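## Task

Take the sticky-note block off the desk and put it on the counter. Every carton on the desk must stay off the floor, and the robot must not fall or finish leaning.

## Robot and tools

ROBOT. A LinearBot: an omnidirectional base with a column about 1.7 m high. A carriage slides on the column (lift_m) and holds two identical six-joint arms, each ending in a two-finger gripper. Arm bases sit about 0.57 m + lift_m above the floor; carriage parts hang about 0.15 m lower. A hand reaches 0.78 m from its shoulder but only about 0.38 m below its arm base. The hand is about 0.16 m long, 0.1 m wide (0.14 m open); fingertips taper to about 0.005 m thick and 0.02 m wide. The wrist camera sticks out 0.11 m from the joint 6 axis. Parked arm joints 1 to 6: 0, 0.05, 0.05, 1.45, 0, 0; parked, the robot is about 0.85 m wide and 0.65 m long. Cameras: carriage_camera (fixed, forward, tilted about 20 degrees down), left_wrist_camera and right_wrist_camera (looking past the fingertips).

FRAMES. All positions are in metres. Base frame: origin on the floor under the base centre, x forward, y left, z up. left_hand and right_hand are the midpoint between each hand's pads, in the base frame; quat_wxyz rotates base axes into hand axes (hand z along the fingers, y the opening direction; pointing straight up with joints 1, 5, 6 at 0 gives 1, 0, 0, 0). base_odometry is in the frame the base had at scene start, counts wheel turns only (slip counts as travel), heading in rad, left positive, -3.142 to 3.142. Hand readings tend to sit above the true hand, especially at long reach.

move. One action per call. "base" holds exactly one relative command, an offset from where the base last measured itself: translate_m (forward +, -2 to 2 m), strafe_m (left +, -2 to 2 m) or rotate_rad (counter-clockwise +, -6.3 to 6.3 rad). "joints" holds absolute targets by name: lift_m 0 to 1 m; for each arm (left_ and right_ prefixes) joint1_rad -2.617 to 3.054 (yaw about vertical, 0 forward, + left), joint2_rad 0 to 3.141 (shoulder: 0 upper arm back level, 1.57 up, 3.14 forward level), joint3_rad 0 to 3.141 (elbow, 0 folded, 3.14 straight), joint4_rad -1.57 to 1.57 (wrist pitch, + lifts fingertips), joint5_rad -1.57 to 1.57 (wrist yaw, + turns fingertips right, opposite to joint 1), joint6_rad -2.094 to 2.094 (roll, + clockwise seen from forearm), gripper_m 0 to 0.093 (pad gap). Done tolerances: lift 0.004, j1 0.02, j2 0.105, j3 0.06, j4 0.04, j5 0.025, j6 0.02, gripper 0.004. Optional "speeds" caps this action only: translate_m and strafe_m 0.02 to 0.5 m/s, rotate_rad 0.05 to 1.57 rad/s, lift_m 0.08 to 0.25 m/s (top = default). Optional min_time_s 0.1 to 8 s sets a minimum duration for arm and gripper motions; it straightens arm paths (without it a 0.1 m move can bow about 2 cm). "cameras" picks images: omitted, null or ["all"] for all, [] for none. Unknown keys make a call invalid; out-of-range values get it refused, and a refusal or a stop cancels the rest of that reply's move, wait and finished_scene calls. Joints not named may still chase old targets.

wait: seconds 0 to 10, then state and images. zoom_image: camera plus region [x0, y0, x1, y1] in pixels from the top-left, at most 504 by 504, of a camera shown in the latest images. finished_scene: scene = current scene number; irreversible, the goal must hold afterwards without the robot.

RESULTS. "move" reads done or the worst status. base_status / joint_status per motion: done (base: wheels turned enough, even if slipping), off_target (resting short, maybe still pushing), contact_stop or time_out (target dropped, holding in place; base drives end after 14 s), not_followed (arm withheld by the self-collision check, may retry later), limit_stop_at_motor_heat (resend target). on_its_own lists uncommanded behaviour; "held at" is a target. motor_effort: percent of maximum, + toward larger values, bracket = peak, biased and noisy; a falling lift effort while lowering means a hand or load is resting on something. Joint torques in N m follow joint order, include arm weight, and joints 1 to 3 wrap at ±28. Grippers shut on nothing read 0.000 to 0.003; gripping a hard part reads slightly under (or up to 0.002 over) its width. Squeeze about 0.005 m below the first-touch reading for full force; open well above the reading to release. The robot keeps running its last command while you deliberate.

CAUTIONS. Base contact stops ignore the arms and may come late; back off about 0.2 m the way you came if stuck, and never reverse under a table edge. Arms never stop on contact and spring to target when freed. Don't let the arms touch each other: hard presses end the scene. To undo a withheld pair, first send one arm its current readings with joint 1 turned away, then the other. Heat builds in stretched or loaded arms (MOTOR HOT at 75 °C, fault and arm collapse at 100 °C); park to cool. Tipping risk rises with high carriage, extended or loaded arms (about 1.5 kg per hand with both forward), pushing, or sudden stops; only images reveal leaning. A 1 kg load sags a level hand 7 to 25 cm. Avoid drops, releasing moving items, slams, hard pushes, knocking cartons to the floor. Loose objects may occasionally be nudged by outside forces.

Each tool is called after "Emit:" by a JSON object that holds its "op" and its "data".

## Session

Emit:
{"op": "move", "data": {}}

Scene clock: 0.00 s.
Joint torques (N m): no reading
base_odometry: x=+0.000 y=+0.000 heading=+0.000
base_status: not commanded
joint_positions: lift_m=+0.300 left_joint1_rad=-0.010 left_joint2_rad=+0.044 left_joint3_rad=+0.048 left_joint4_rad=+1.430 left_joint5_rad=-0.008 left_joint6_rad=-0.004 left_gripper_m=+0.09396 right_joint1_rad=-0.011 right_joint2_rad=+0.047 right_joint3_rad=+0.039 right_joint4_rad=+1.421 right_joint5_rad=-0.003 right_joint6_rad=-0.048 right_gripper_m=+0.09396
joint_status: not commanded
motor_effort: lift_m=+29 drive_wheels=-1
left_hand: x=+0.2675 y=+0.3100 z=+1.2842 quat_wxyz=(+0.998, -0.004, +0.069, -0.007) (m; base frame)
right_hand: x=+0.2731 y=-0.3089 z=+1.2813 quat_wxyz=(+0.996, -0.003, +0.079, -0.029) (m; base frame)
pictures: carriage_camera, left_wrist_camera, right_wrist_camera
Images, in order (width x height): carriage_camera 504x504, left_wrist_camera 504x504, right_wrist_camera 504x504.

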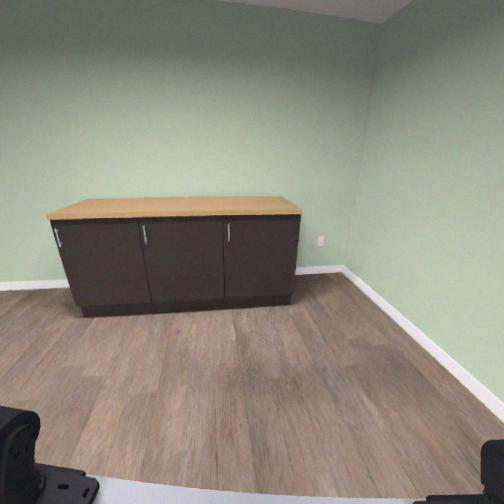

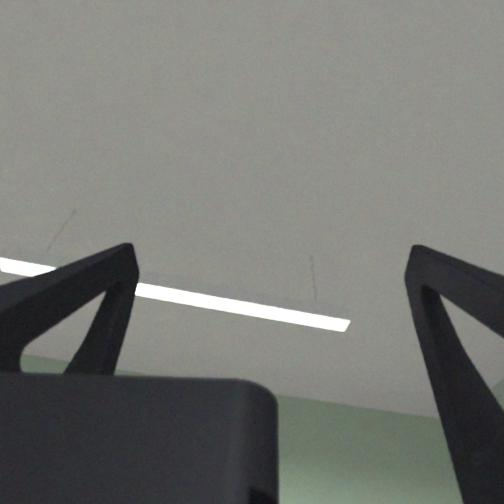

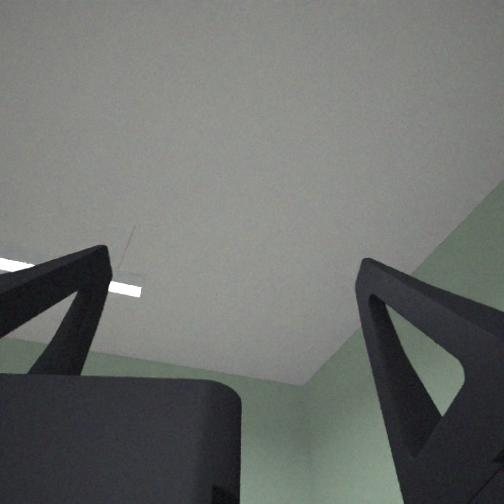

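Emit:
{"op": "move", "data": {"base": {"rotate_rad": 1.2}, "cameras": ["carriage_camera"]}}

Emit:
{"op": "move", "data": {"base": {"rotate_rad": 1.2}, "cameras": ["carriage_camera"]}}

Emit:
{"op": "move", "data": {"base": {"rotate_rad": 1.2}, "cameras": ["carriage_camera"]}}

Scene clock: 7.20 s.
Joint torques (N m): left_arm=[0.61 4.3 5.93 -0.22 -0.1 -0.04] | right_arm=[-0.08 4.22 7.24 -0.04 0 -0.12]
move: done
base_odometry: x=+0.000 y=+0.000 heading=+1.200
base_status: done
joint_positions: lift_m=+0.300 left_joint1_rad=-0.010 left_joint2_rad=+0.044 left_joint3_rad=+0.048 left_joint4_rad=+1.430 left_joint5_rad=-0.008 left_joint6_rad=-0.004 left_gripper_m=+0.09396 right_joint1_rad=-0.011 right_joint2_rad=+0.047 right_joint3_rad=+0.039 right_joint4_rad=+1.420 right_joint5_rad=-0.003 right_joint6_rad=-0.048 right_gripper_m=+0.09396
joint_status: not commanded
motor_effort: lift_m=+30(30) drive_wheels=+6(20)
left_hand: x=+0.2675 y=+0.3100 z=+1.2842 quat_wxyz=(+0.998, -0.004, +0.069, -0.007) (m; base frame)
right_hand: x=+0.2733 y=-0.3089 z=+1.2813 quat_wxyz=(+0.996, -0.003, +0.079, -0.029) (m; base frame)
pictures: carriage_camera
Images, in order (width x height): carriage_camera 504x504.

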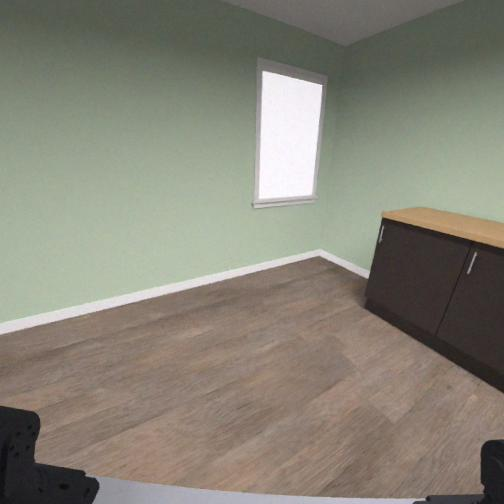

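Scene clock: 9.97 s.
Joint torques (N m): left_arm=[0.69 4.3 6.01 -0.21 -0.15 -0.04] | right_arm=[-0.01 4.27 7.23 -0.03 0 -0.11]
move: done
base_odometry: x=+0.000 y=+0.000 heading=+2.399
base_status: done
joint_positions: lift_m=+0.300 left_joint1_rad=-0.010 left_joint2_rad=+0.044 left_joint3_rad=+0.048 left_joint4_rad=+1.429 left_joint5_rad=-0.008 left_joint6_rad=-0.004 left_gripper_m=+0.09397 right_joint1_rad=-0.011 right_joint2_rad=+0.047 right_joint3_rad=+0.039 right_joint4_rad=+1.420 right_joint5_rad=-0.003 right_joint6_rad=-0.048 right_gripper_m=+0.09397
joint_status: not commanded
motor_effort: lift_m=+30(30) drive_wheels=+6(13)
left_hand: x=+0.2676 y=+0.3100 z=+1.2841 quat_wxyz=(+0.998, -0.004, +0.069, -0.007) (m; base frame)
right_hand: x=+0.2734 y=-0.3089 z=+1.2813 quat_wxyz=(+0.996, -0.003, +0.079, -0.029) (m; base frame)
pictures: carriage_camera
Images, in order (width x height): carriage_camera 504x504.

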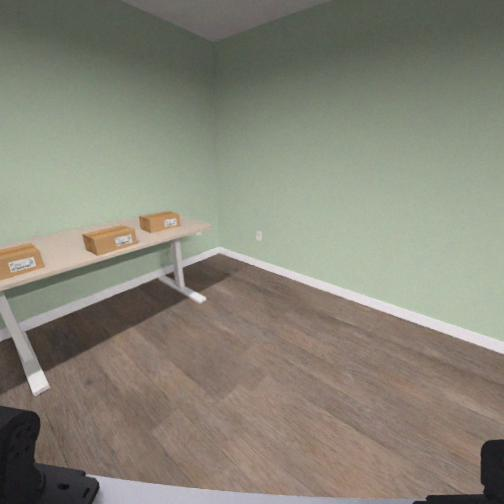

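Scene clock: 12.73 s.
Joint torques (N m): left_arm=[0.59 4.29 6 -0.2 -0.12 -0.05] | right_arm=[-0.02 4.23 7.19 -0.04 -0.01 -0.11]
move: done
base_odometry: x=+0.000 y=+0.000 heading=-2.685
base_status: done
joint_positions: lift_m=+0.300 left_joint1_rad=-0.010 left_joint2_rad=+0.044 left_joint3_rad=+0.048 left_joint4_rad=+1.429 left_joint5_rad=-0.008 left_joint6_rad=-0.004 left_gripper_m=+0.09398 right_joint1_rad=-0.011 right_joint2_rad=+0.047 right_joint3_rad=+0.039 right_joint4_rad=+1.419 right_joint5_rad=-0.003 right_joint6_rad=-0.048 right_gripper_m=+0.09398
joint_status: not commanded
motor_effort: lift_m=+30(30) drive_wheels=+7(14)
left_hand: x=+0.2676 y=+0.3100 z=+1.2841 quat_wxyz=(+0.998, -0.004, +0.069, -0.007) (m; base frame)
right_hand: x=+0.2734 y=-0.3089 z=+1.2813 quat_wxyz=(+0.996, -0.003, +0.079, -0.029) (m; base frame)
pictures: carriage_camera
Images, in order (width x height): carriage_camera 504x504.

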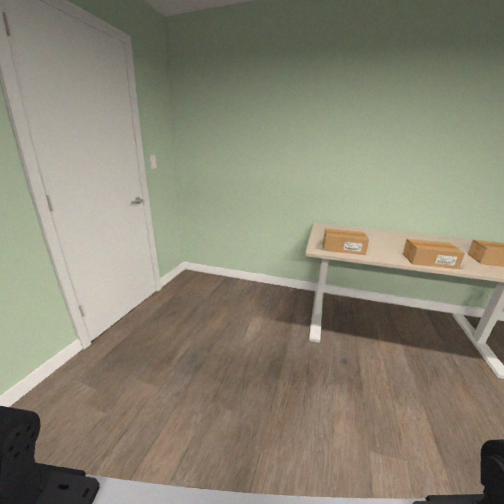

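Emit:
{"op": "move", "data": {"base": {"rotate_rad": -0.5}, "joints": {"lift_m": 0.6}, "cameras": ["carriage_camera"]}}

Scene clock: 19.83 s.
Joint torques (N m): left_arm=[0.57 4.41 5.97 -0.17 -0.11 -0.06] | right_arm=[-0.01 4.23 7.17 -0.04 0.01 -0.12]
move: done
base_odometry: x=+0.000 y=+0.000 heading=+3.100
base_status: done
joint_positions: lift_m=+0.600 left_joint1_rad=-0.010 left_joint2_rad=+0.044 left_joint3_rad=+0.048 left_joint4_rad=+1.428 left_joint5_rad=-0.008 left_joint6_rad=-0.004 left_gripper_m=+0.09398 right_joint1_rad=-0.011 right_joint2_rad=+0.047 right_joint3_rad=+0.039 right_joint4_rad=+1.420 right_joint5_rad=-0.003 right_joint6_rad=-0.048 right_gripper_m=+0.09398
joint_status: all done
motor_effort: lift_m=+31(37) drive_wheels=-18(20)
left_hand: x=+0.2678 y=+0.3100 z=+1.5840 quat_wxyz=(+0.998, -0.004, +0.069, -0.007) (m; base frame)
right_hand: x=+0.2734 y=-0.3089 z=+1.5812 quat_wxyz=(+0.996, -0.003, +0.079, -0.029) (m; base frame)
pictures: carriage_camera
Images, in order (width x height): carriage_camera 504x504.

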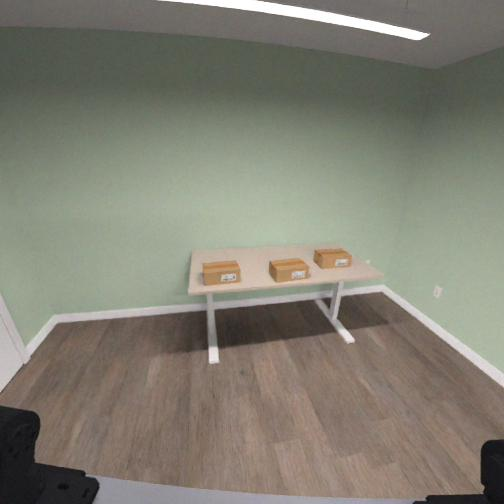

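Emit:
{"op": "zoom_image", "data": {"camera": "carriage_camera", "region": [180, 220, 390, 310]}}

Scaled by 2.400 from the camera's 504x504 image, which has a finer 720x720 frame.

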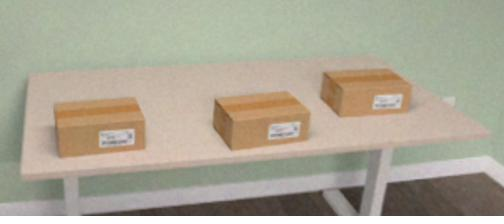

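Emit:
{"op": "move", "data": {"base": {"rotate_rad": 0.145}, "joints": {"lift_m": 0.9}, "cameras": []}}

Emit:
{"op": "move", "data": {"base": {"strafe_m": -0.5}, "cameras": []}}

Emit:
{"op": "move", "data": {"base": {"translate_m": 0.6}}}

Scene clock: 43.07 s.
Joint torques (N m): left_arm=[0.64 4.3 5.98 -0.17 -0.11 -0.05] | right_arm=[-0.01 4.26 7.19 -0.06 0 -0.12]
move: done
base_odometry: x=+0.000 y=+0.000 heading=-3.040
base_status: done
joint_positions: lift_m=+0.900 left_joint1_rad=-0.010 left_joint2_rad=+0.044 left_joint3_rad=+0.048 left_joint4_rad=+1.428 left_joint5_rad=-0.008 left_joint6_rad=-0.004 left_gripper_m=+0.09398 right_joint1_rad=-0.011 right_joint2_rad=+0.047 right_joint3_rad=+0.039 right_joint4_rad=+1.421 right_joint5_rad=-0.003 right_joint6_rad=-0.048 right_gripper_m=+0.09398
joint_status: all done
motor_effort: lift_m=+31(38) drive_wheels=+13(21)
left_hand: x=+0.2679 y=+0.3100 z=+1.8840 quat_wxyz=(+0.998, -0.004, +0.069, -0.007) (m; base frame)
right_hand: x=+0.2731 y=-0.3089 z=+1.8812 quat_wxyz=(+0.996, -0.003, +0.079, -0.029) (m; base frame)
pictures: none
No camera images: "cameras" was empty.

Scene clock: 46.20 s.
Joint torques (N m): left_arm=[0.49 4.26 6 -0.19 -0.07 -0.05] | right_arm=[-0.06 4.23 7.21 -0.07 0.02 -0.12]
move: done
base_odometry: x=-0.052 y=+0.497 heading=-3.038
base_status: done
joint_positions: lift_m=+0.900 left_joint1_rad=-0.010 left_joint2_rad=+0.044 left_joint3_rad=+0.048 left_joint4_rad=+1.428 left_joint5_rad=-0.007 left_joint6_rad=-0.004 left_gripper_m=+0.09398 right_joint1_rad=-0.010 right_joint2_rad=+0.047 right_joint3_rad=+0.039 right_joint4_rad=+1.421 right_joint5_rad=-0.003 right_joint6_rad=-0.048 right_gripper_m=+0.09398
joint_status: not commanded
motor_effort: lift_m=+31(31) drive_wheels=-11(20)
left_hand: x=+0.2680 y=+0.3099 z=+1.8840 quat_wxyz=(+0.998, -0.003, +0.070, -0.006) (m; base frame)
right_hand: x=+0.2730 y=-0.3089 z=+1.8812 quat_wxyz=(+0.996, -0.003, +0.078, -0.029) (m; base frame)
pictures: none
No camera images: "cameras" was empty.

Scene clock: 49.70 s.
Joint torques (N m): left_arm=[0.58 4.25 6.01 -0.16 -0.12 -0.05] | right_arm=[-0.05 4.3 7.19 -0.03 0 -0.12]
move: done
base_odometry: x=-0.649 y=+0.436 heading=-3.039
base_status: done
joint_positions: lift_m=+0.900 left_joint1_rad=-0.010 left_joint2_rad=+0.044 left_joint3_rad=+0.048 left_joint4_rad=+1.428 left_joint5_rad=-0.007 left_joint6_rad=-0.004 left_gripper_m=+0.09398 right_joint1_rad=-0.010 right_joint2_rad=+0.047 right_joint3_rad=+0.039 right_joint4_rad=+1.418 right_joint5_rad=-0.003 right_joint6_rad=-0.048 right_gripper_m=+0.09398
joint_status: not commanded
motor_effort: lift_m=+31(31) drive_wheels=-9(16)
left_hand: x=+0.2679 y=+0.3099 z=+1.8840 quat_wxyz=(+0.998, -0.003, +0.069, -0.006) (m; base frame)
right_hand: x=+0.2737 y=-0.3089 z=+1.8811 quat_wxyz=(+0.996, -0.003, +0.080, -0.029) (m; base frame)
pictures: carriage_camera, left_wrist_camera, right_wrist_camera
Images, in order (width x height): carriage_camera 504x504, left_wrist_camera 504x504, right_wrist_camera 504x504.

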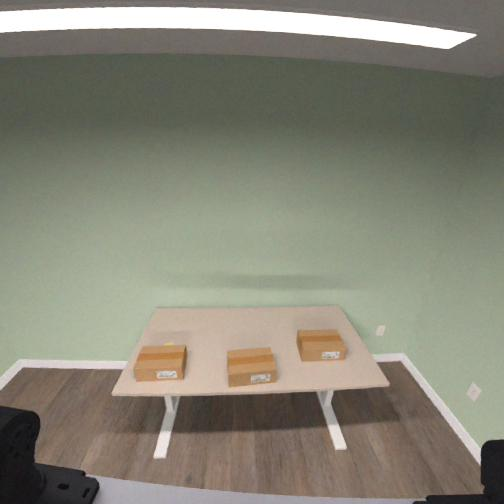

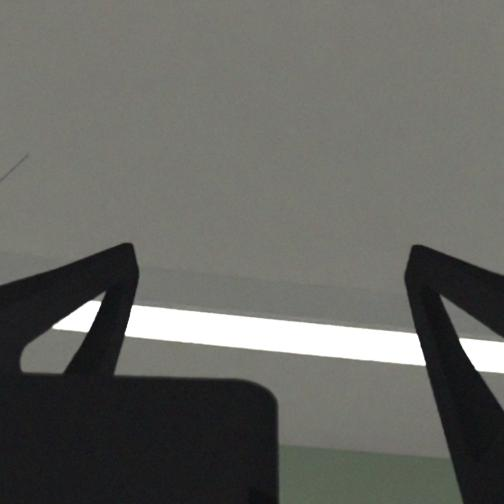

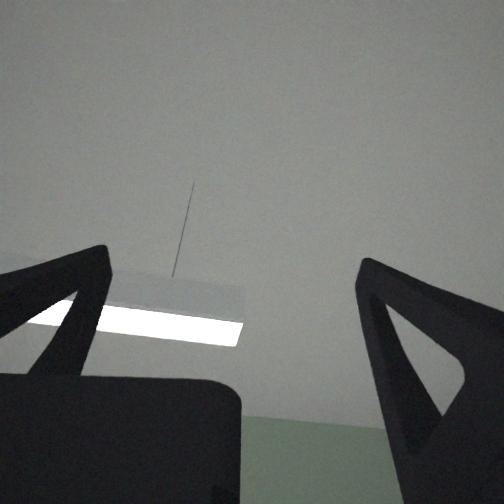

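Emit:
{"op": "zoom_image", "data": {"camera": "carriage_camera", "region": [100, 290, 400, 420]}}

Scaled by 1.680 from the camera's 504x504 image, which has a finer 720x720 frame.

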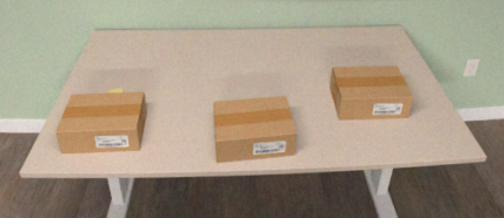

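Emit:
{"op": "move", "data": {"joints": {"lift_m": 0.7, "left_joint2_rad": 1.57, "left_joint3_rad": 1.57, "left_joint4_rad": 0, "right_joint2_rad": 1.57, "right_joint3_rad": 1.57, "right_joint4_rad": 0}, "min_time_s": 3}}

Emit:
{"op": "move", "data": {"joints": {"left_joint4_rad": -1.55, "right_joint4_rad": -1.55}, "min_time_s": 2}}

Emit:
{"op": "move", "data": {"joints": {"left_joint2_rad": 2.2, "left_joint3_rad": 1.8, "left_joint4_rad": -1.1, "right_joint2_rad": 2.2, "right_joint3_rad": 1.8, "right_joint4_rad": -1.1}, "min_time_s": 2}}

Scene clock: 94.10 s.
Joint torques (N m): left_arm=[0.62 -7.69 10.85 2.44 -0.12 -0.05] | right_arm=[-0.06 -7.35 11.96 2.26 0.01 -0.11]
move: done
base_odometry: x=-0.649 y=+0.436 heading=-3.039
base_status: not commanded
joint_positions: lift_m=+0.700 left_joint1_rad=-0.010 left_joint2_rad=+1.556 left_joint3_rad=+1.544 left_joint4_rad=+0.022 left_joint5_rad=-0.007 left_joint6_rad=-0.004 left_gripper_m=+0.09398 right_joint1_rad=-0.010 right_joint2_rad=+1.566 right_joint3_rad=+1.539 right_joint4_rad=+0.010 right_joint5_rad=-0.003 right_joint6_rad=-0.048 right_gripper_m=+0.09398
joint_status: all done
motor_effort: lift_m=+27(29) drive_wheels=-7(8)
left_hand: x=+0.7405 y=+0.3053 z=+1.6914 quat_wxyz=(+0.710, -0.001, +0.704, -0.002) (m; base frame)
right_hand: x=+0.7438 y=-0.3138 z=+1.6816 quat_wxyz=(+0.701, -0.014, +0.713, -0.020) (m; base frame)
pictures: carriage_camera, left_wrist_camera, right_wrist_camera
Images, in order (width x height): carriage_camera 504x504, left_wrist_camera 504x504, right_wrist_camera 504x504.

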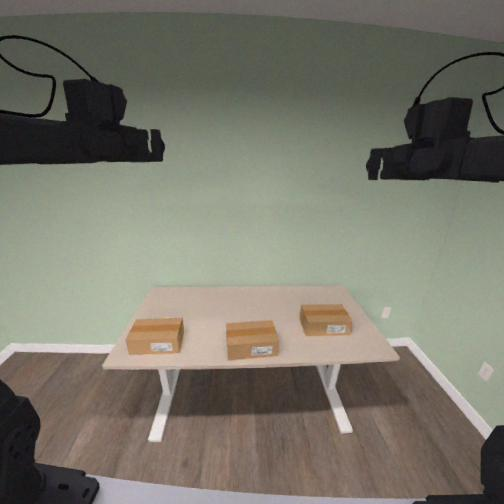

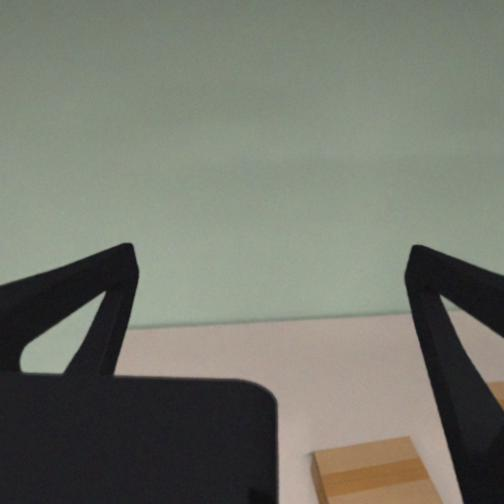

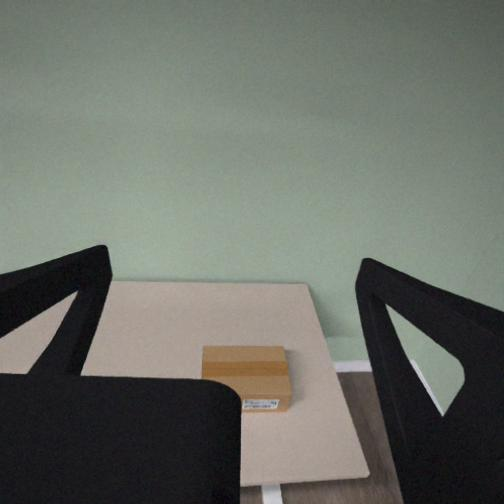

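Scene clock: 96.53 s.
Joint torques (N m): left_arm=[0.57 -6.04 9.29 0.44 -0.14 -0.05] | right_arm=[-0.05 -5.72 9.68 0.23 0.01 -0.13]
move: done
base_odometry: x=-0.649 y=+0.436 heading=-3.039
base_status: not commanded
joint_positions: lift_m=+0.700 left_joint1_rad=-0.010 left_joint2_rad=+1.556 left_joint3_rad=+1.544 left_joint4_rad=-1.535 left_joint5_rad=-0.007 left_joint6_rad=-0.004 left_gripper_m=+0.09398 right_joint1_rad=-0.010 right_joint2_rad=+1.566 right_joint3_rad=+1.544 right_joint4_rad=-1.533 right_joint5_rad=-0.003 right_joint6_rad=-0.048 right_gripper_m=+0.09398
joint_status: all done
motor_effort: lift_m=+28(28) drive_wheels=-8(8)
left_hand: x=+0.5007 y=+0.3077 z=+1.4434 quat_wxyz=(+0.012, +0.003, +1.000, +0.004) (m; base frame)
right_hand: x=+0.5018 y=-0.3113 z=+1.4410 quat_wxyz=(+0.008, -0.019, +1.000, +0.001) (m; base frame)
pictures: carriage_camera, left_wrist_camera, right_wrist_camera
Images, in order (width x height): carriage_camera 504x504, left_wrist_camera 504x504, right_wrist_camera 504x504.

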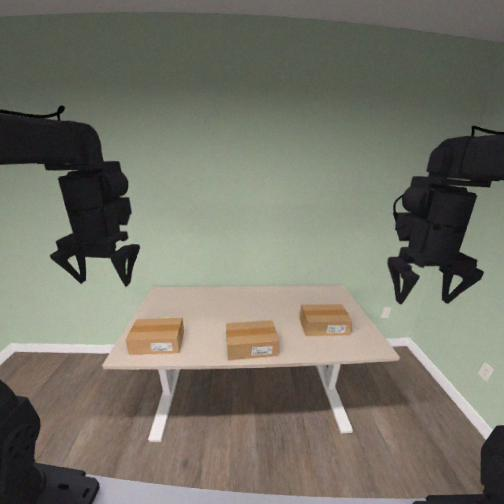

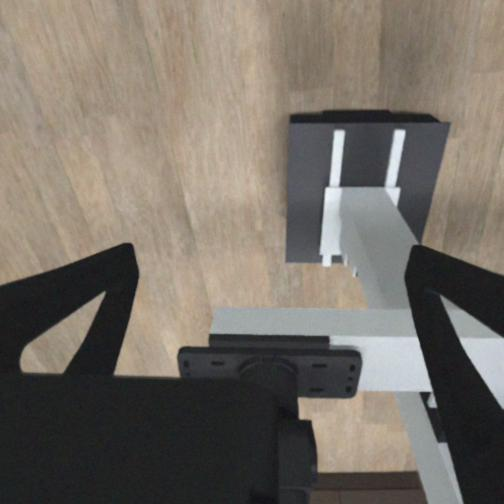

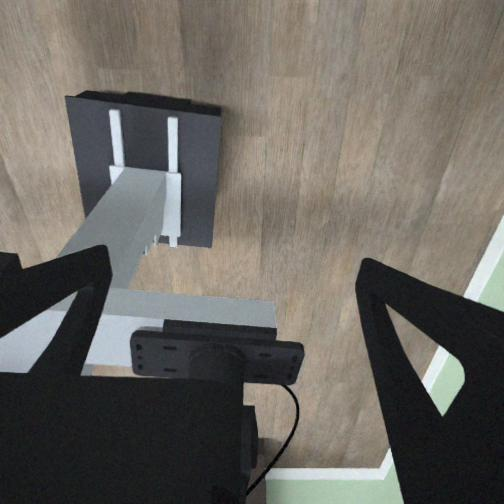

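Scene clock: 98.83 s.
Joint torques (N m): left_arm=[0.59 -12.23 9.18 0.86 -0.12 -0.06] | right_arm=[-0.08 -11.4 9.7 0.62 0.02 -0.11]
move: done
base_odometry: x=-0.649 y=+0.436 heading=-3.039
base_status: not commanded
joint_positions: lift_m=+0.700 left_joint1_rad=-0.010 left_joint2_rad=+2.181 left_joint3_rad=+1.778 left_joint4_rad=-1.111 left_joint5_rad=-0.007 left_joint6_rad=-0.004 left_gripper_m=+0.09398 right_joint1_rad=-0.010 right_joint2_rad=+2.195 right_joint3_rad=+1.775 right_joint4_rad=-1.119 right_joint5_rad=-0.003 right_joint6_rad=-0.048 right_gripper_m=+0.09398
joint_status: all done
motor_effort: lift_m=+28(28) drive_wheels=-8(8)
left_hand: x=+0.6667 y=+0.3061 z=+1.2981 quat_wxyz=(+0.028, +0.003, +1.000, +0.003) (m; base frame)
right_hand: x=+0.6628 y=-0.3130 z=+1.2915 quat_wxyz=(+0.016, -0.019, +1.000, +0.001) (m; base frame)
pictures: carriage_camera, left_wrist_camera, right_wrist_camera
Images, in order (width x height): carriage_camera 504x504, left_wrist_camera 504x504, right_wrist_camera 504x504.

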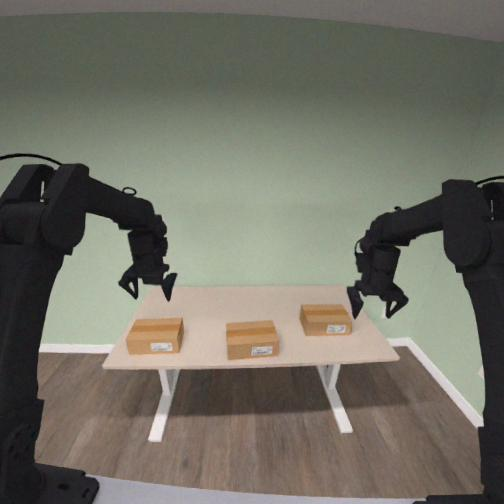

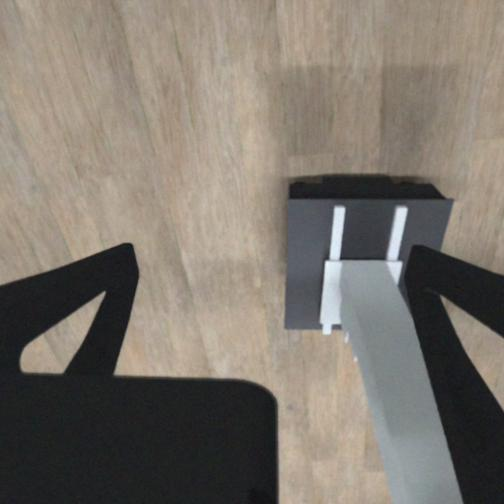

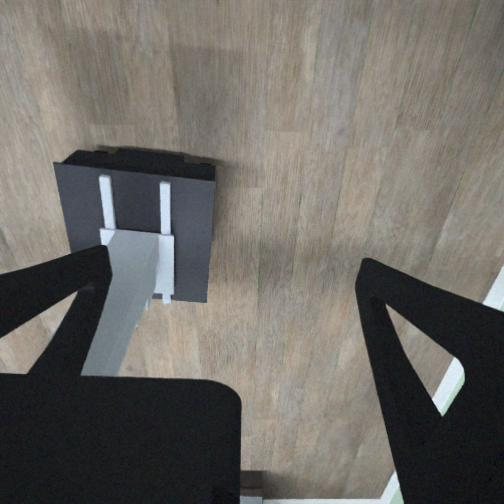

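Emit:
{"op": "zoom_image", "data": {"camera": "carriage_camera", "region": [90, 260, 250, 380]}}

Emit:
{"op": "zoom_image", "data": {"camera": "carriage_camera", "region": [250, 260, 410, 380]}}

Emit:
{"op": "zoom_image", "data": {"camera": "carriage_camera", "region": [0, 400, 504, 504]}}

Scaled by 3.150 from the camera's 504x504 image, which has a finer 720x720 frame.

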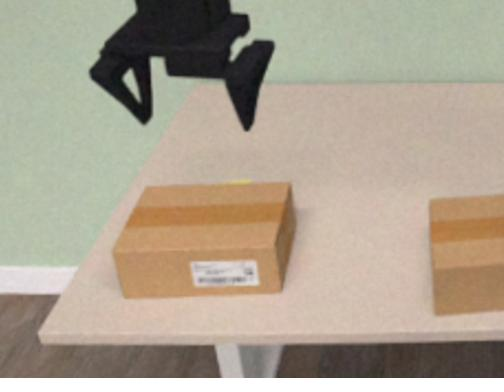

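Scaled by 3.150 from the camera's 504x504 image, which has a finer 720x720 frame.

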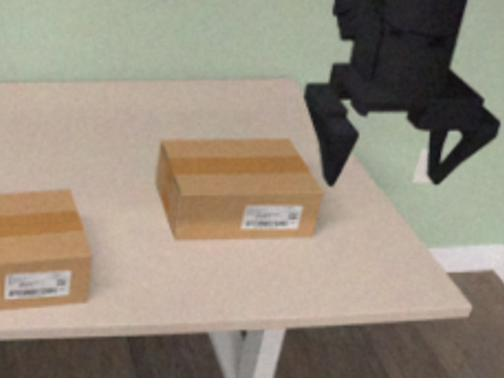

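Scaled by 1.000.

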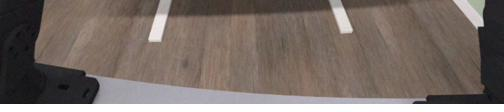

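Emit:
{"op": "move", "data": {"joints": {"left_joint2_rad": 0.05, "left_joint3_rad": 0.05, "left_joint4_rad": 1.45, "right_joint2_rad": 0.05, "right_joint3_rad": 0.05, "right_joint4_rad": 1.45}, "min_time_s": 3, "cameras": ["carriage_camera"]}}

Emit:
{"op": "zoom_image", "data": {"camera": "carriage_camera", "region": [90, 260, 410, 420]}}

Emit:
{"op": "move", "data": {"joints": {"lift_m": 1.0}, "cameras": ["carriage_camera"]}}

Emit:
{"op": "zoom_image", "data": {"camera": "carriage_camera", "region": [90, 290, 410, 450]}}

Emit:
{"op": "move", "data": {"joints": {"lift_m": 0.5}, "cameras": ["carriage_camera"]}}

Emit:
{"op": "zoom_image", "data": {"camera": "carriage_camera", "region": [90, 240, 410, 400]}}

Scene clock: 173.10 s.
Joint torques (N m): left_arm=[0.58 3.37 4.67 -0.04 -0.12 -0.04] | right_arm=[-0.03 3.58 6.01 0.11 0.01 -0.11]
move: done
base_odometry: x=-0.649 y=+0.436 heading=-3.039
base_status: not commanded
joint_positions: lift_m=+0.700 left_joint1_rad=-0.010 left_joint2_rad=+0.060 left_joint3_rad=+0.063 left_joint4_rad=+1.436 left_joint5_rad=-0.007 left_joint6_rad=-0.004 left_gripper_m=+0.09398 right_joint1_rad=-0.010 right_joint2_rad=+0.054 right_joint3_rad=+0.055 right_joint4_rad=+1.431 right_joint5_rad=-0.003 right_joint6_rad=-0.048 right_gripper_m=+0.09398
joint_status: all done
motor_effort: lift_m=+28(28) drive_wheels=+2(9)
left_hand: x=+0.2665 y=+0.3099 z=+1.6885 quat_wxyz=(+0.998, -0.003, +0.066, -0.006) (m; base frame)
right_hand: x=+0.2682 y=-0.3089 z=+1.6862 quat_wxyz=(+0.997, -0.003, +0.070, -0.029) (m; base frame)
pictures: carriage_camera
Images, in order (width x height): carriage_camera 504x504.

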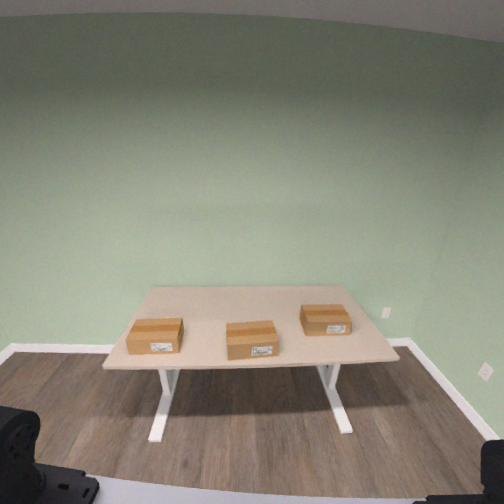

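Scaled by 1.575 from the camera's 504x504 image, which has a finer 720x720 frame.

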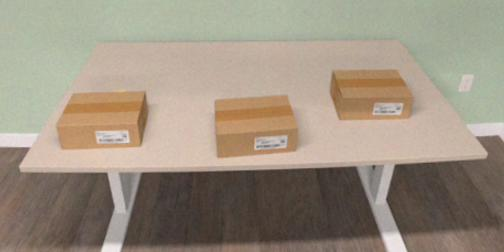

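Scene clock: 174.83 s.
Joint torques (N m): left_arm=[0.57 3.85 5.24 -0.08 -0.11 -0.04] | right_arm=[-0.06 3.92 6.69 0.06 0.01 -0.11]
move: done
base_odometry: x=-0.649 y=+0.436 heading=-3.039
base_status: not commanded
joint_positions: lift_m=+0.997 left_joint1_rad=-0.010 left_joint2_rad=+0.056 left_joint3_rad=+0.057 left_joint4_rad=+1.439 left_joint5_rad=-0.007 left_joint6_rad=-0.004 left_gripper_m=+0.09398 right_joint1_rad=-0.010 right_joint2_rad=+0.051 right_joint3_rad=+0.048 right_joint4_rad=+1.435 right_joint5_rad=-0.003 right_joint6_rad=-0.048 right_gripper_m=+0.09398
joint_status: all done
joint sent to its limit — lift_m, upper limit.
motor_effort: lift_m=+31(37) drive_wheels=+3(6)
left_hand: x=+0.2658 y=+0.3099 z=+1.9839 quat_wxyz=(+0.998, -0.003, +0.065, -0.006) (m; base frame)
right_hand: x=+0.2681 y=-0.3089 z=+1.9814 quat_wxyz=(+0.997, -0.003, +0.069, -0.029) (m; base frame)
pictures: carriage_camera
Images, in order (width x height): carriage_camera 504x504.

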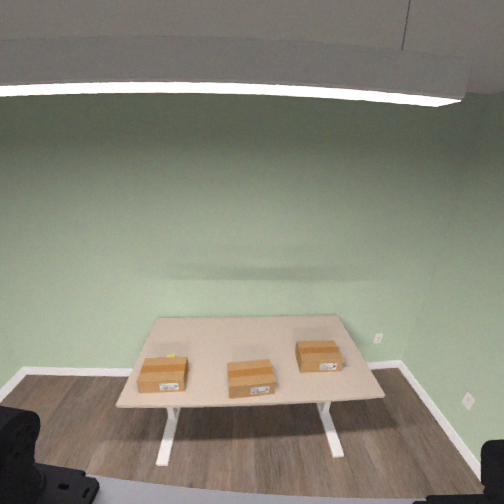

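Scaled by 1.575 from the camera's 504x504 image, which has a finer 720x720 frame.

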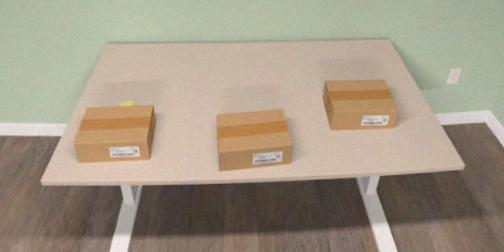

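Scene clock: 177.37 s.
Joint torques (N m): left_arm=[0.61 3.86 5.27 -0.11 -0.12 -0.05] | right_arm=[-0.05 3.95 6.71 0.05 0.01 -0.11]
move: done
base_odometry: x=-0.649 y=+0.436 heading=-3.039
base_status: not commanded
joint_positions: lift_m=+0.500 left_joint1_rad=-0.010 left_joint2_rad=+0.055 left_joint3_rad=+0.057 left_joint4_rad=+1.441 left_joint5_rad=-0.007 left_joint6_rad=-0.004 left_gripper_m=+0.09398 right_joint1_rad=-0.010 right_joint2_rad=+0.051 right_joint3_rad=+0.048 right_joint4_rad=+1.436 right_joint5_rad=-0.003 right_joint6_rad=-0.048 right_gripper_m=+0.09398
joint_status: all done
motor_effort: lift_m=+27(28) drive_wheels=+3(6)
left_hand: x=+0.2655 y=+0.3099 z=+1.4871 quat_wxyz=(+0.998, -0.003, +0.064, -0.006) (m; base frame)
right_hand: x=+0.2678 y=-0.3089 z=+1.4846 quat_wxyz=(+0.997, -0.003, +0.068, -0.029) (m; base frame)
pictures: carriage_camera
Images, in order (width x height): carriage_camera 504x504.

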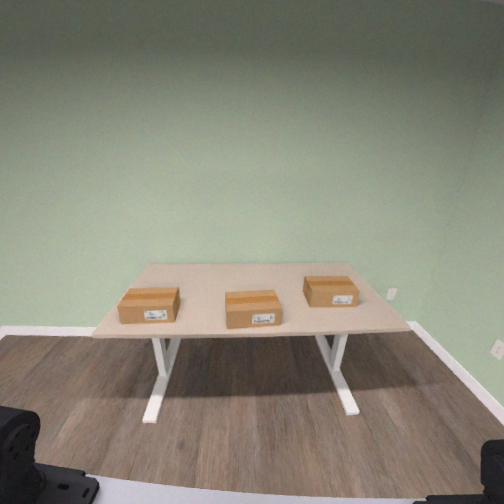

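Scaled by 1.575 from the camera's 504x504 image, which has a finer 720x720 frame.

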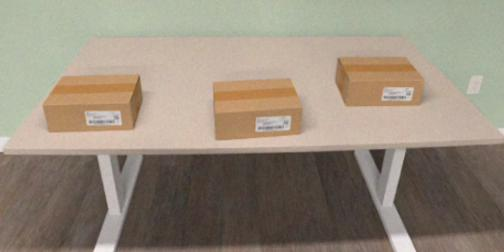

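Emit:
{"op": "move", "data": {"base": {"translate_m": 0.3}, "cameras": ["carriage_camera"]}}

Emit:
{"op": "zoom_image", "data": {"camera": "carriage_camera", "region": [20, 260, 260, 440]}}

Emit:
{"op": "zoom_image", "data": {"camera": "carriage_camera", "region": [260, 260, 500, 440]}}

Emit:
{"op": "move", "data": {"joints": {"lift_m": 1.0}, "cameras": ["carriage_camera"]}}

Emit:
{"op": "zoom_image", "data": {"camera": "carriage_camera", "region": [60, 310, 260, 460]}}

Emit:
{"op": "zoom_image", "data": {"camera": "carriage_camera", "region": [250, 310, 450, 460]}}

Scene clock: 218.97 s.
Joint torques (N m): left_arm=[0.59 3.9 5.26 -0.13 -0.11 -0.04] | right_arm=[-0.02 3.96 6.74 -0.01 0 -0.13]
move: done
base_odometry: x=-0.947 y=+0.406 heading=-3.040
base_status: done
joint_positions: lift_m=+0.500 left_joint1_rad=-0.010 left_joint2_rad=+0.055 left_joint3_rad=+0.057 left_joint4_rad=+1.444 left_joint5_rad=-0.007 left_joint6_rad=-0.004 left_gripper_m=+0.09398 right_joint1_rad=-0.010 right_joint2_rad=+0.051 right_joint3_rad=+0.048 right_joint4_rad=+1.441 right_joint5_rad=-0.003 right_joint6_rad=-0.048 right_gripper_m=+0.09398
joint_status: not commanded
motor_effort: lift_m=+27(28) drive_wheels=-6(14)
left_hand: x=+0.2648 y=+0.3099 z=+1.4872 quat_wxyz=(+0.998, -0.003, +0.063, -0.006) (m; base frame)
right_hand: x=+0.2665 y=-0.3089 z=+1.4848 quat_wxyz=(+0.997, -0.003, +0.066, -0.029) (m; base frame)
pictures: carriage_camera
Images, in order (width x height): carriage_camera 504x504.

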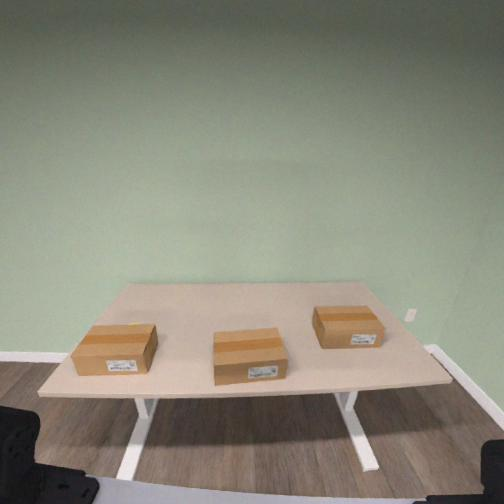

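Scaled by 2.100 from the camera's 504x504 image, which has a finer 720x720 frame.

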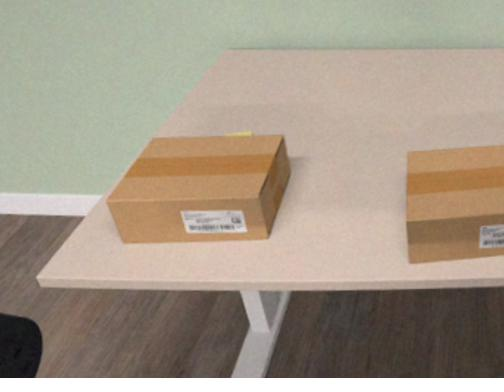

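Scaled by 2.100 from the camera's 504x504 image, which has a finer 720x720 frame.

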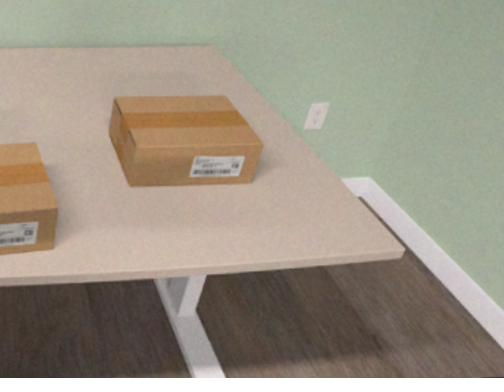

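Scene clock: 221.50 s.
Joint torques (N m): left_arm=[0.62 3.92 5.34 -0.15 -0.12 -0.05] | right_arm=[-0.05 4.1 6.76 -0.02 0 -0.11]
move: done
base_odometry: x=-0.947 y=+0.406 heading=-3.040
base_status: not commanded
joint_positions: lift_m=+0.997 left_joint1_rad=-0.010 left_joint2_rad=+0.055 left_joint3_rad=+0.056 left_joint4_rad=+1.444 left_joint5_rad=-0.007 left_joint6_rad=-0.004 left_gripper_m=+0.09398 right_joint1_rad=-0.010 right_joint2_rad=+0.050 right_joint3_rad=+0.048 right_joint4_rad=+1.441 right_joint5_rad=-0.003 right_joint6_rad=-0.048 right_gripper_m=+0.09398
joint_status: all done
joint sent to its limit — lift_m, upper limit.
motor_effort: lift_m=+31(38) drive_wheels=-6(8)
left_hand: x=+0.2647 y=+0.3099 z=+1.9838 quat_wxyz=(+0.998, -0.003, +0.062, -0.006) (m; base frame)
right_hand: x=+0.2664 y=-0.3089 z=+1.9815 quat_wxyz=(+0.997, -0.003, +0.066, -0.029) (m; base frame)
pictures: carriage_camera
Images, in order (width x height): carriage_camera 504x504.

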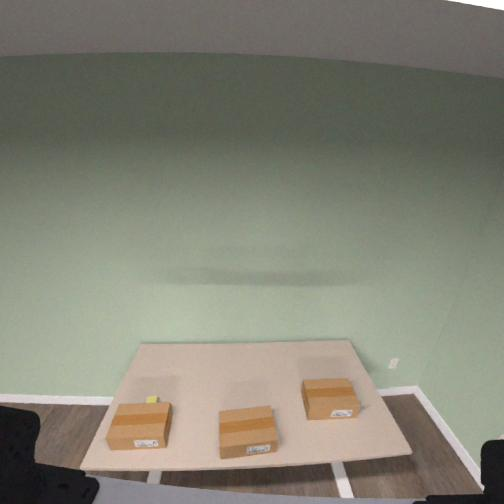

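Scaled by 2.520 from the camera's 504x504 image, which has a finer 720x720 frame.

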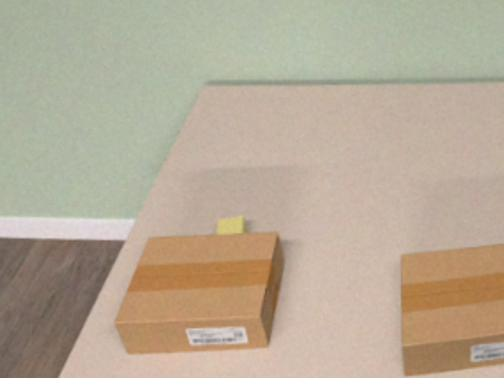

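Scaled by 2.520 from the camera's 504x504 image, which has a finer 720x720 frame.

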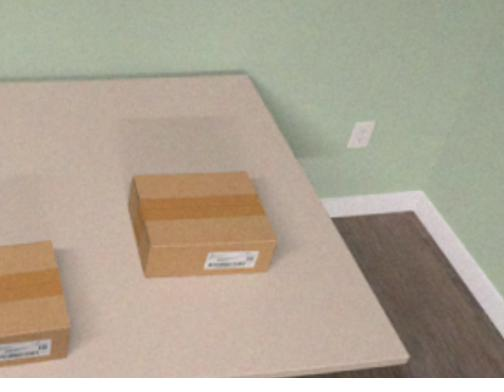

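Emit:
{"op": "move", "data": {"base": {"strafe_m": 0.24}, "joints": {"lift_m": 0.8}, "cameras": []}}

Emit:
{"op": "move", "data": {"base": {"translate_m": 0.2}, "joints": {"left_joint2_rad": 2.751, "left_joint3_rad": 1.753, "left_joint4_rad": -0.573}, "min_time_s": 3}}

Scene clock: 304.20 s.
Joint torques (N m): left_arm=[0.68 3.92 5.38 -0.16 -0.13 -0.06] | right_arm=[-0.02 4.07 6.74 -0.02 0 -0.12]
move: done
base_odometry: x=-0.923 y=+0.167 heading=-3.040
base_status: done
joint_positions: lift_m=+0.800 left_joint1_rad=-0.010 left_joint2_rad=+0.055 left_joint3_rad=+0.056 left_joint4_rad=+1.444 left_joint5_rad=-0.008 left_joint6_rad=-0.004 left_gripper_m=+0.09398 right_joint1_rad=-0.011 right_joint2_rad=+0.050 right_joint3_rad=+0.048 right_joint4_rad=+1.441 right_joint5_rad=-0.003 right_joint6_rad=-0.048 right_gripper_m=+0.09398
joint_status: all done
motor_effort: lift_m=+28(29) drive_wheels=-6(11)
left_hand: x=+0.2646 y=+0.3100 z=+1.7870 quat_wxyz=(+0.998, -0.004, +0.062, -0.006) (m; base frame)
right_hand: x=+0.2664 y=-0.3089 z=+1.7847 quat_wxyz=(+0.997, -0.003, +0.066, -0.030) (m; base frame)
pictures: none
No camera images: "cameras" was empty.

Scene clock: 307.57 s.
Joint torques (N m): left_arm=[0.61 -14.31 7.09 0.46 -0.12 -0.05] | right_arm=[-0.02 4.05 6.71 -0.05 0 -0.12]
move: done
base_odometry: x=-1.122 y=+0.147 heading=-3.039
base_status: done
joint_positions: lift_m=+0.800 left_joint1_rad=-0.010 left_joint2_rad=+2.732 left_joint3_rad=+1.735 left_joint4_rad=-0.557 left_joint5_rad=-0.008 left_joint6_rad=-0.004 left_gripper_m=+0.09398 right_joint1_rad=-0.011 right_joint2_rad=+0.050 right_joint3_rad=+0.048 right_joint4_rad=+1.444 right_joint5_rad=-0.003 right_joint6_rad=-0.048 right_gripper_m=+0.09398
joint_status: all done
motor_effort: lift_m=+27(28) drive_wheels=-9(15)
left_hand: x=+0.6825 y=+0.3060 z=+1.1544 quat_wxyz=(+0.009, +0.003, +1.000, +0.004) (m; base frame)
right_hand: x=+0.2658 y=-0.3089 z=+1.7848 quat_wxyz=(+0.997, -0.003, +0.064, -0.030) (m; base frame)
pictures: carriage_camera, left_wrist_camera, right_wrist_camera
Images, in order (width x height): carriage_camera 504x504, left_wrist_camera 504x504, right_wrist_camera 504x504.

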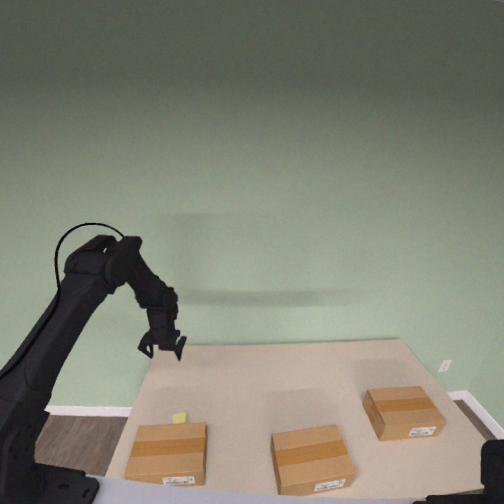

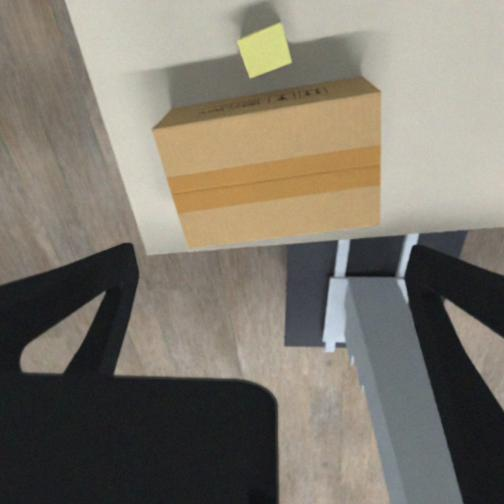

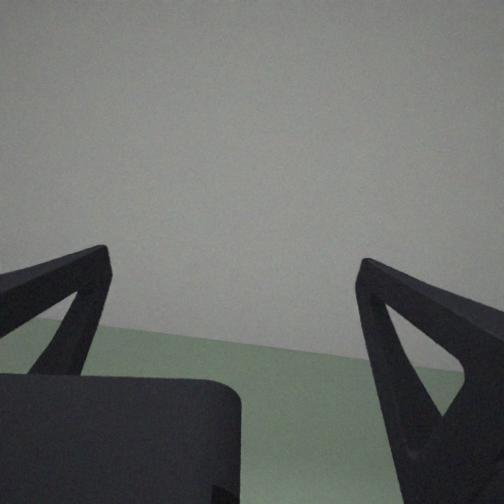

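Emit:
{"op": "move", "data": {"joints": {"lift_m": 0.62}, "cameras": ["left_wrist_camera", "carriage_camera"]}}

Scene clock: 328.47 s.
Joint torques (N m): left_arm=[0.59 -15.65 6.53 0.5 -0.11 -0.04] | right_arm=[0.01 4.12 6.71 -0.04 0.01 -0.13]
move: done
base_odometry: x=-1.122 y=+0.147 heading=-3.039
base_status: not commanded
joint_positions: lift_m=+0.620 left_joint1_rad=-0.010 left_joint2_rad=+2.744 left_joint3_rad=+1.742 left_joint4_rad=-0.566 left_joint5_rad=-0.008 left_joint6_rad=-0.004 left_gripper_m=+0.09398 right_joint1_rad=-0.011 right_joint2_rad=+0.050 right_joint3_rad=+0.048 right_joint4_rad=+1.444 right_joint5_rad=-0.003 right_joint6_rad=-0.048 right_gripper_m=+0.09398
joint_status: all done
motor_effort: lift_m=+27(29) drive_wheels=-8(10)
left_hand: x=+0.6793 y=+0.3060 z=+0.9703 quat_wxyz=(+0.001, +0.003, +1.000, +0.004) (m; base frame)
right_hand: x=+0.2658 y=-0.3089 z=+1.6047 quat_wxyz=(+0.997, -0.003, +0.064, -0.030) (m; base frame)
pictures: carriage_camera, left_wrist_camera
Images, in order (width x height): carriage_camera 504x504, left_wrist_camera 504x504.

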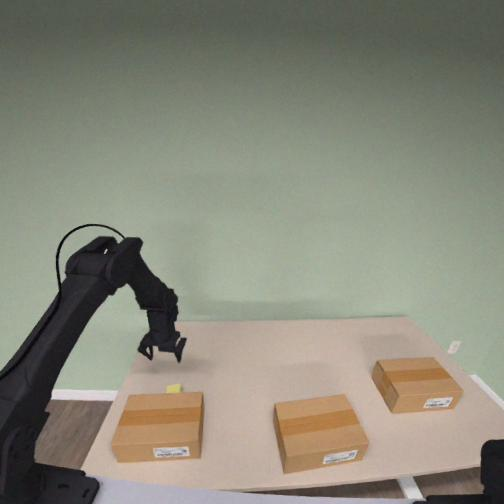

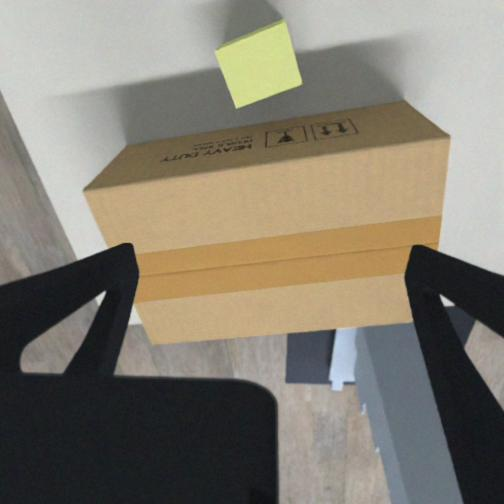

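Emit:
{"op": "move", "data": {"base": {"translate_m": 0.04}, "joints": {"lift_m": 0.55, "left_joint6_rad": -0.33}, "speeds": {"translate_m": 0.1}, "cameras": ["left_wrist_camera", "carriage_camera"]}}

Scene clock: 368.40 s.
Joint torques (N m): left_arm=[0.61 -15.73 6.17 0.52 -0.15 -0.14] | right_arm=[0.01 4.08 6.75 -0.08 0.01 -0.12]
move: done
base_odometry: x=-1.162 y=+0.142 heading=-3.039
base_status: done
joint_positions: lift_m=+0.550 left_joint1_rad=-0.010 left_joint2_rad=+2.746 left_joint3_rad=+1.743 left_joint4_rad=-0.569 left_joint5_rad=-0.008 left_joint6_rad=-0.321 left_gripper_m=+0.09398 right_joint1_rad=-0.011 right_joint2_rad=+0.049 right_joint3_rad=+0.048 right_joint4_rad=+1.447 right_joint5_rad=-0.003 right_joint6_rad=-0.048 right_gripper_m=+0.09398
joint_status: all done
motor_effort: lift_m=+28(29) drive_wheels=-8(13)
left_hand: x=+0.6785 y=+0.3058 z=+0.8997 quat_wxyz=(+0.000, -0.155, +0.988, +0.004) (m; base frame)
right_hand: x=+0.2649 y=-0.3089 z=+1.5348 quat_wxyz=(+0.998, -0.003, +0.063, -0.030) (m; base frame)
pictures: carriage_camera, left_wrist_camera
Images, in order (width x height): carriage_camera 504x504, left_wrist_camera 504x504.

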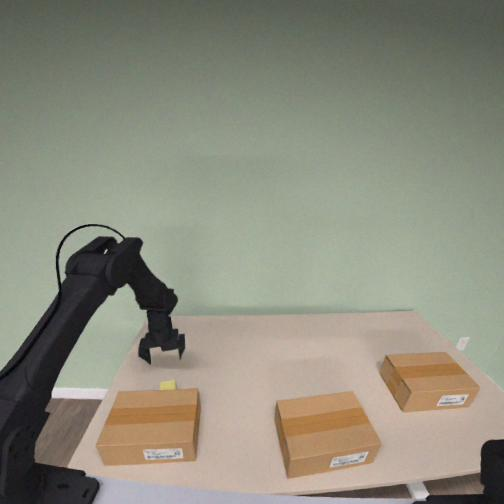

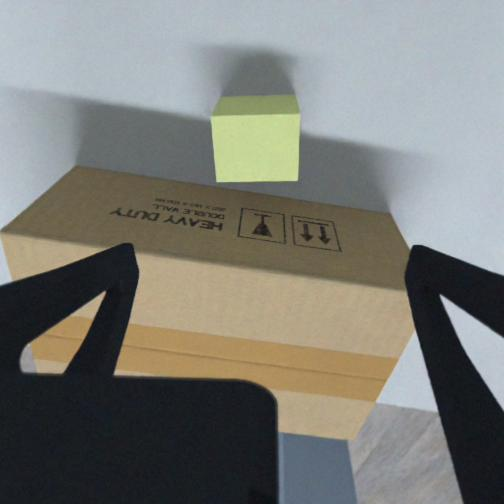

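Emit:
{"op": "move", "data": {"joints": {"lift_m": 0.46}, "cameras": ["left_wrist_camera", "carriage_camera"]}}

Scene clock: 378.43 s.
Joint torques (N m): left_arm=[0.58 -15.83 6.08 0.51 -0.16 -0.15] | right_arm=[-0.02 4.12 6.79 -0.09 0 -0.12]
move: done
base_odometry: x=-1.162 y=+0.142 heading=-3.039
base_status: not commanded
joint_positions: lift_m=+0.460 left_joint1_rad=-0.010 left_joint2_rad=+2.747 left_joint3_rad=+1.744 left_joint4_rad=-0.570 left_joint5_rad=-0.008 left_joint6_rad=-0.322 left_gripper_m=+0.09398 right_joint1_rad=-0.011 right_joint2_rad=+0.049 right_joint3_rad=+0.048 right_joint4_rad=+1.447 right_joint5_rad=-0.003 right_joint6_rad=-0.048 right_gripper_m=+0.09398
joint_status: all done
motor_effort: lift_m=+27(29) drive_wheels=-6(8)
left_hand: x=+0.6784 y=+0.3058 z=+0.8097 quat_wxyz=(+0.000, -0.155, +0.988, +0.004) (m; base frame)
right_hand: x=+0.2649 y=-0.3089 z=+1.4447 quat_wxyz=(+0.998, -0.003, +0.063, -0.030) (m; base frame)
pictures: carriage_camera, left_wrist_camera
Images, in order (width x height): carriage_camera 504x504, left_wrist_camera 504x504.

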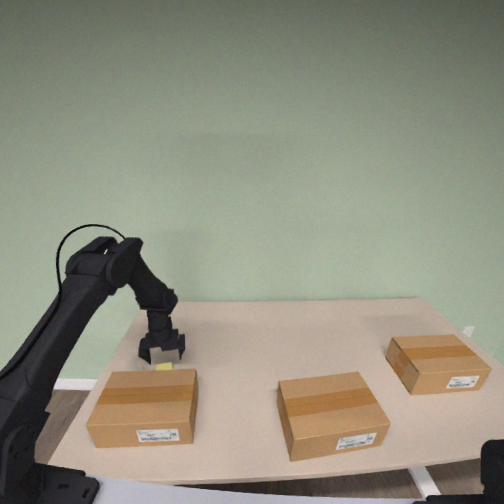

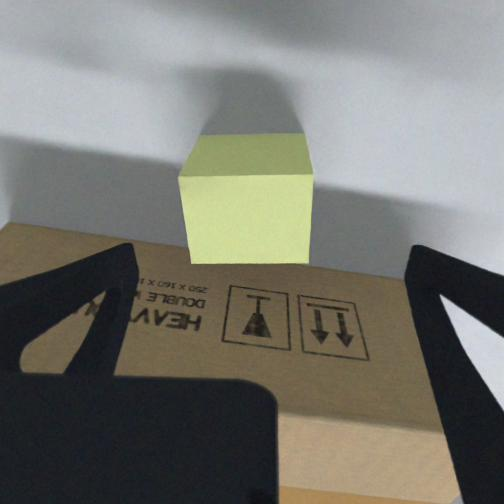

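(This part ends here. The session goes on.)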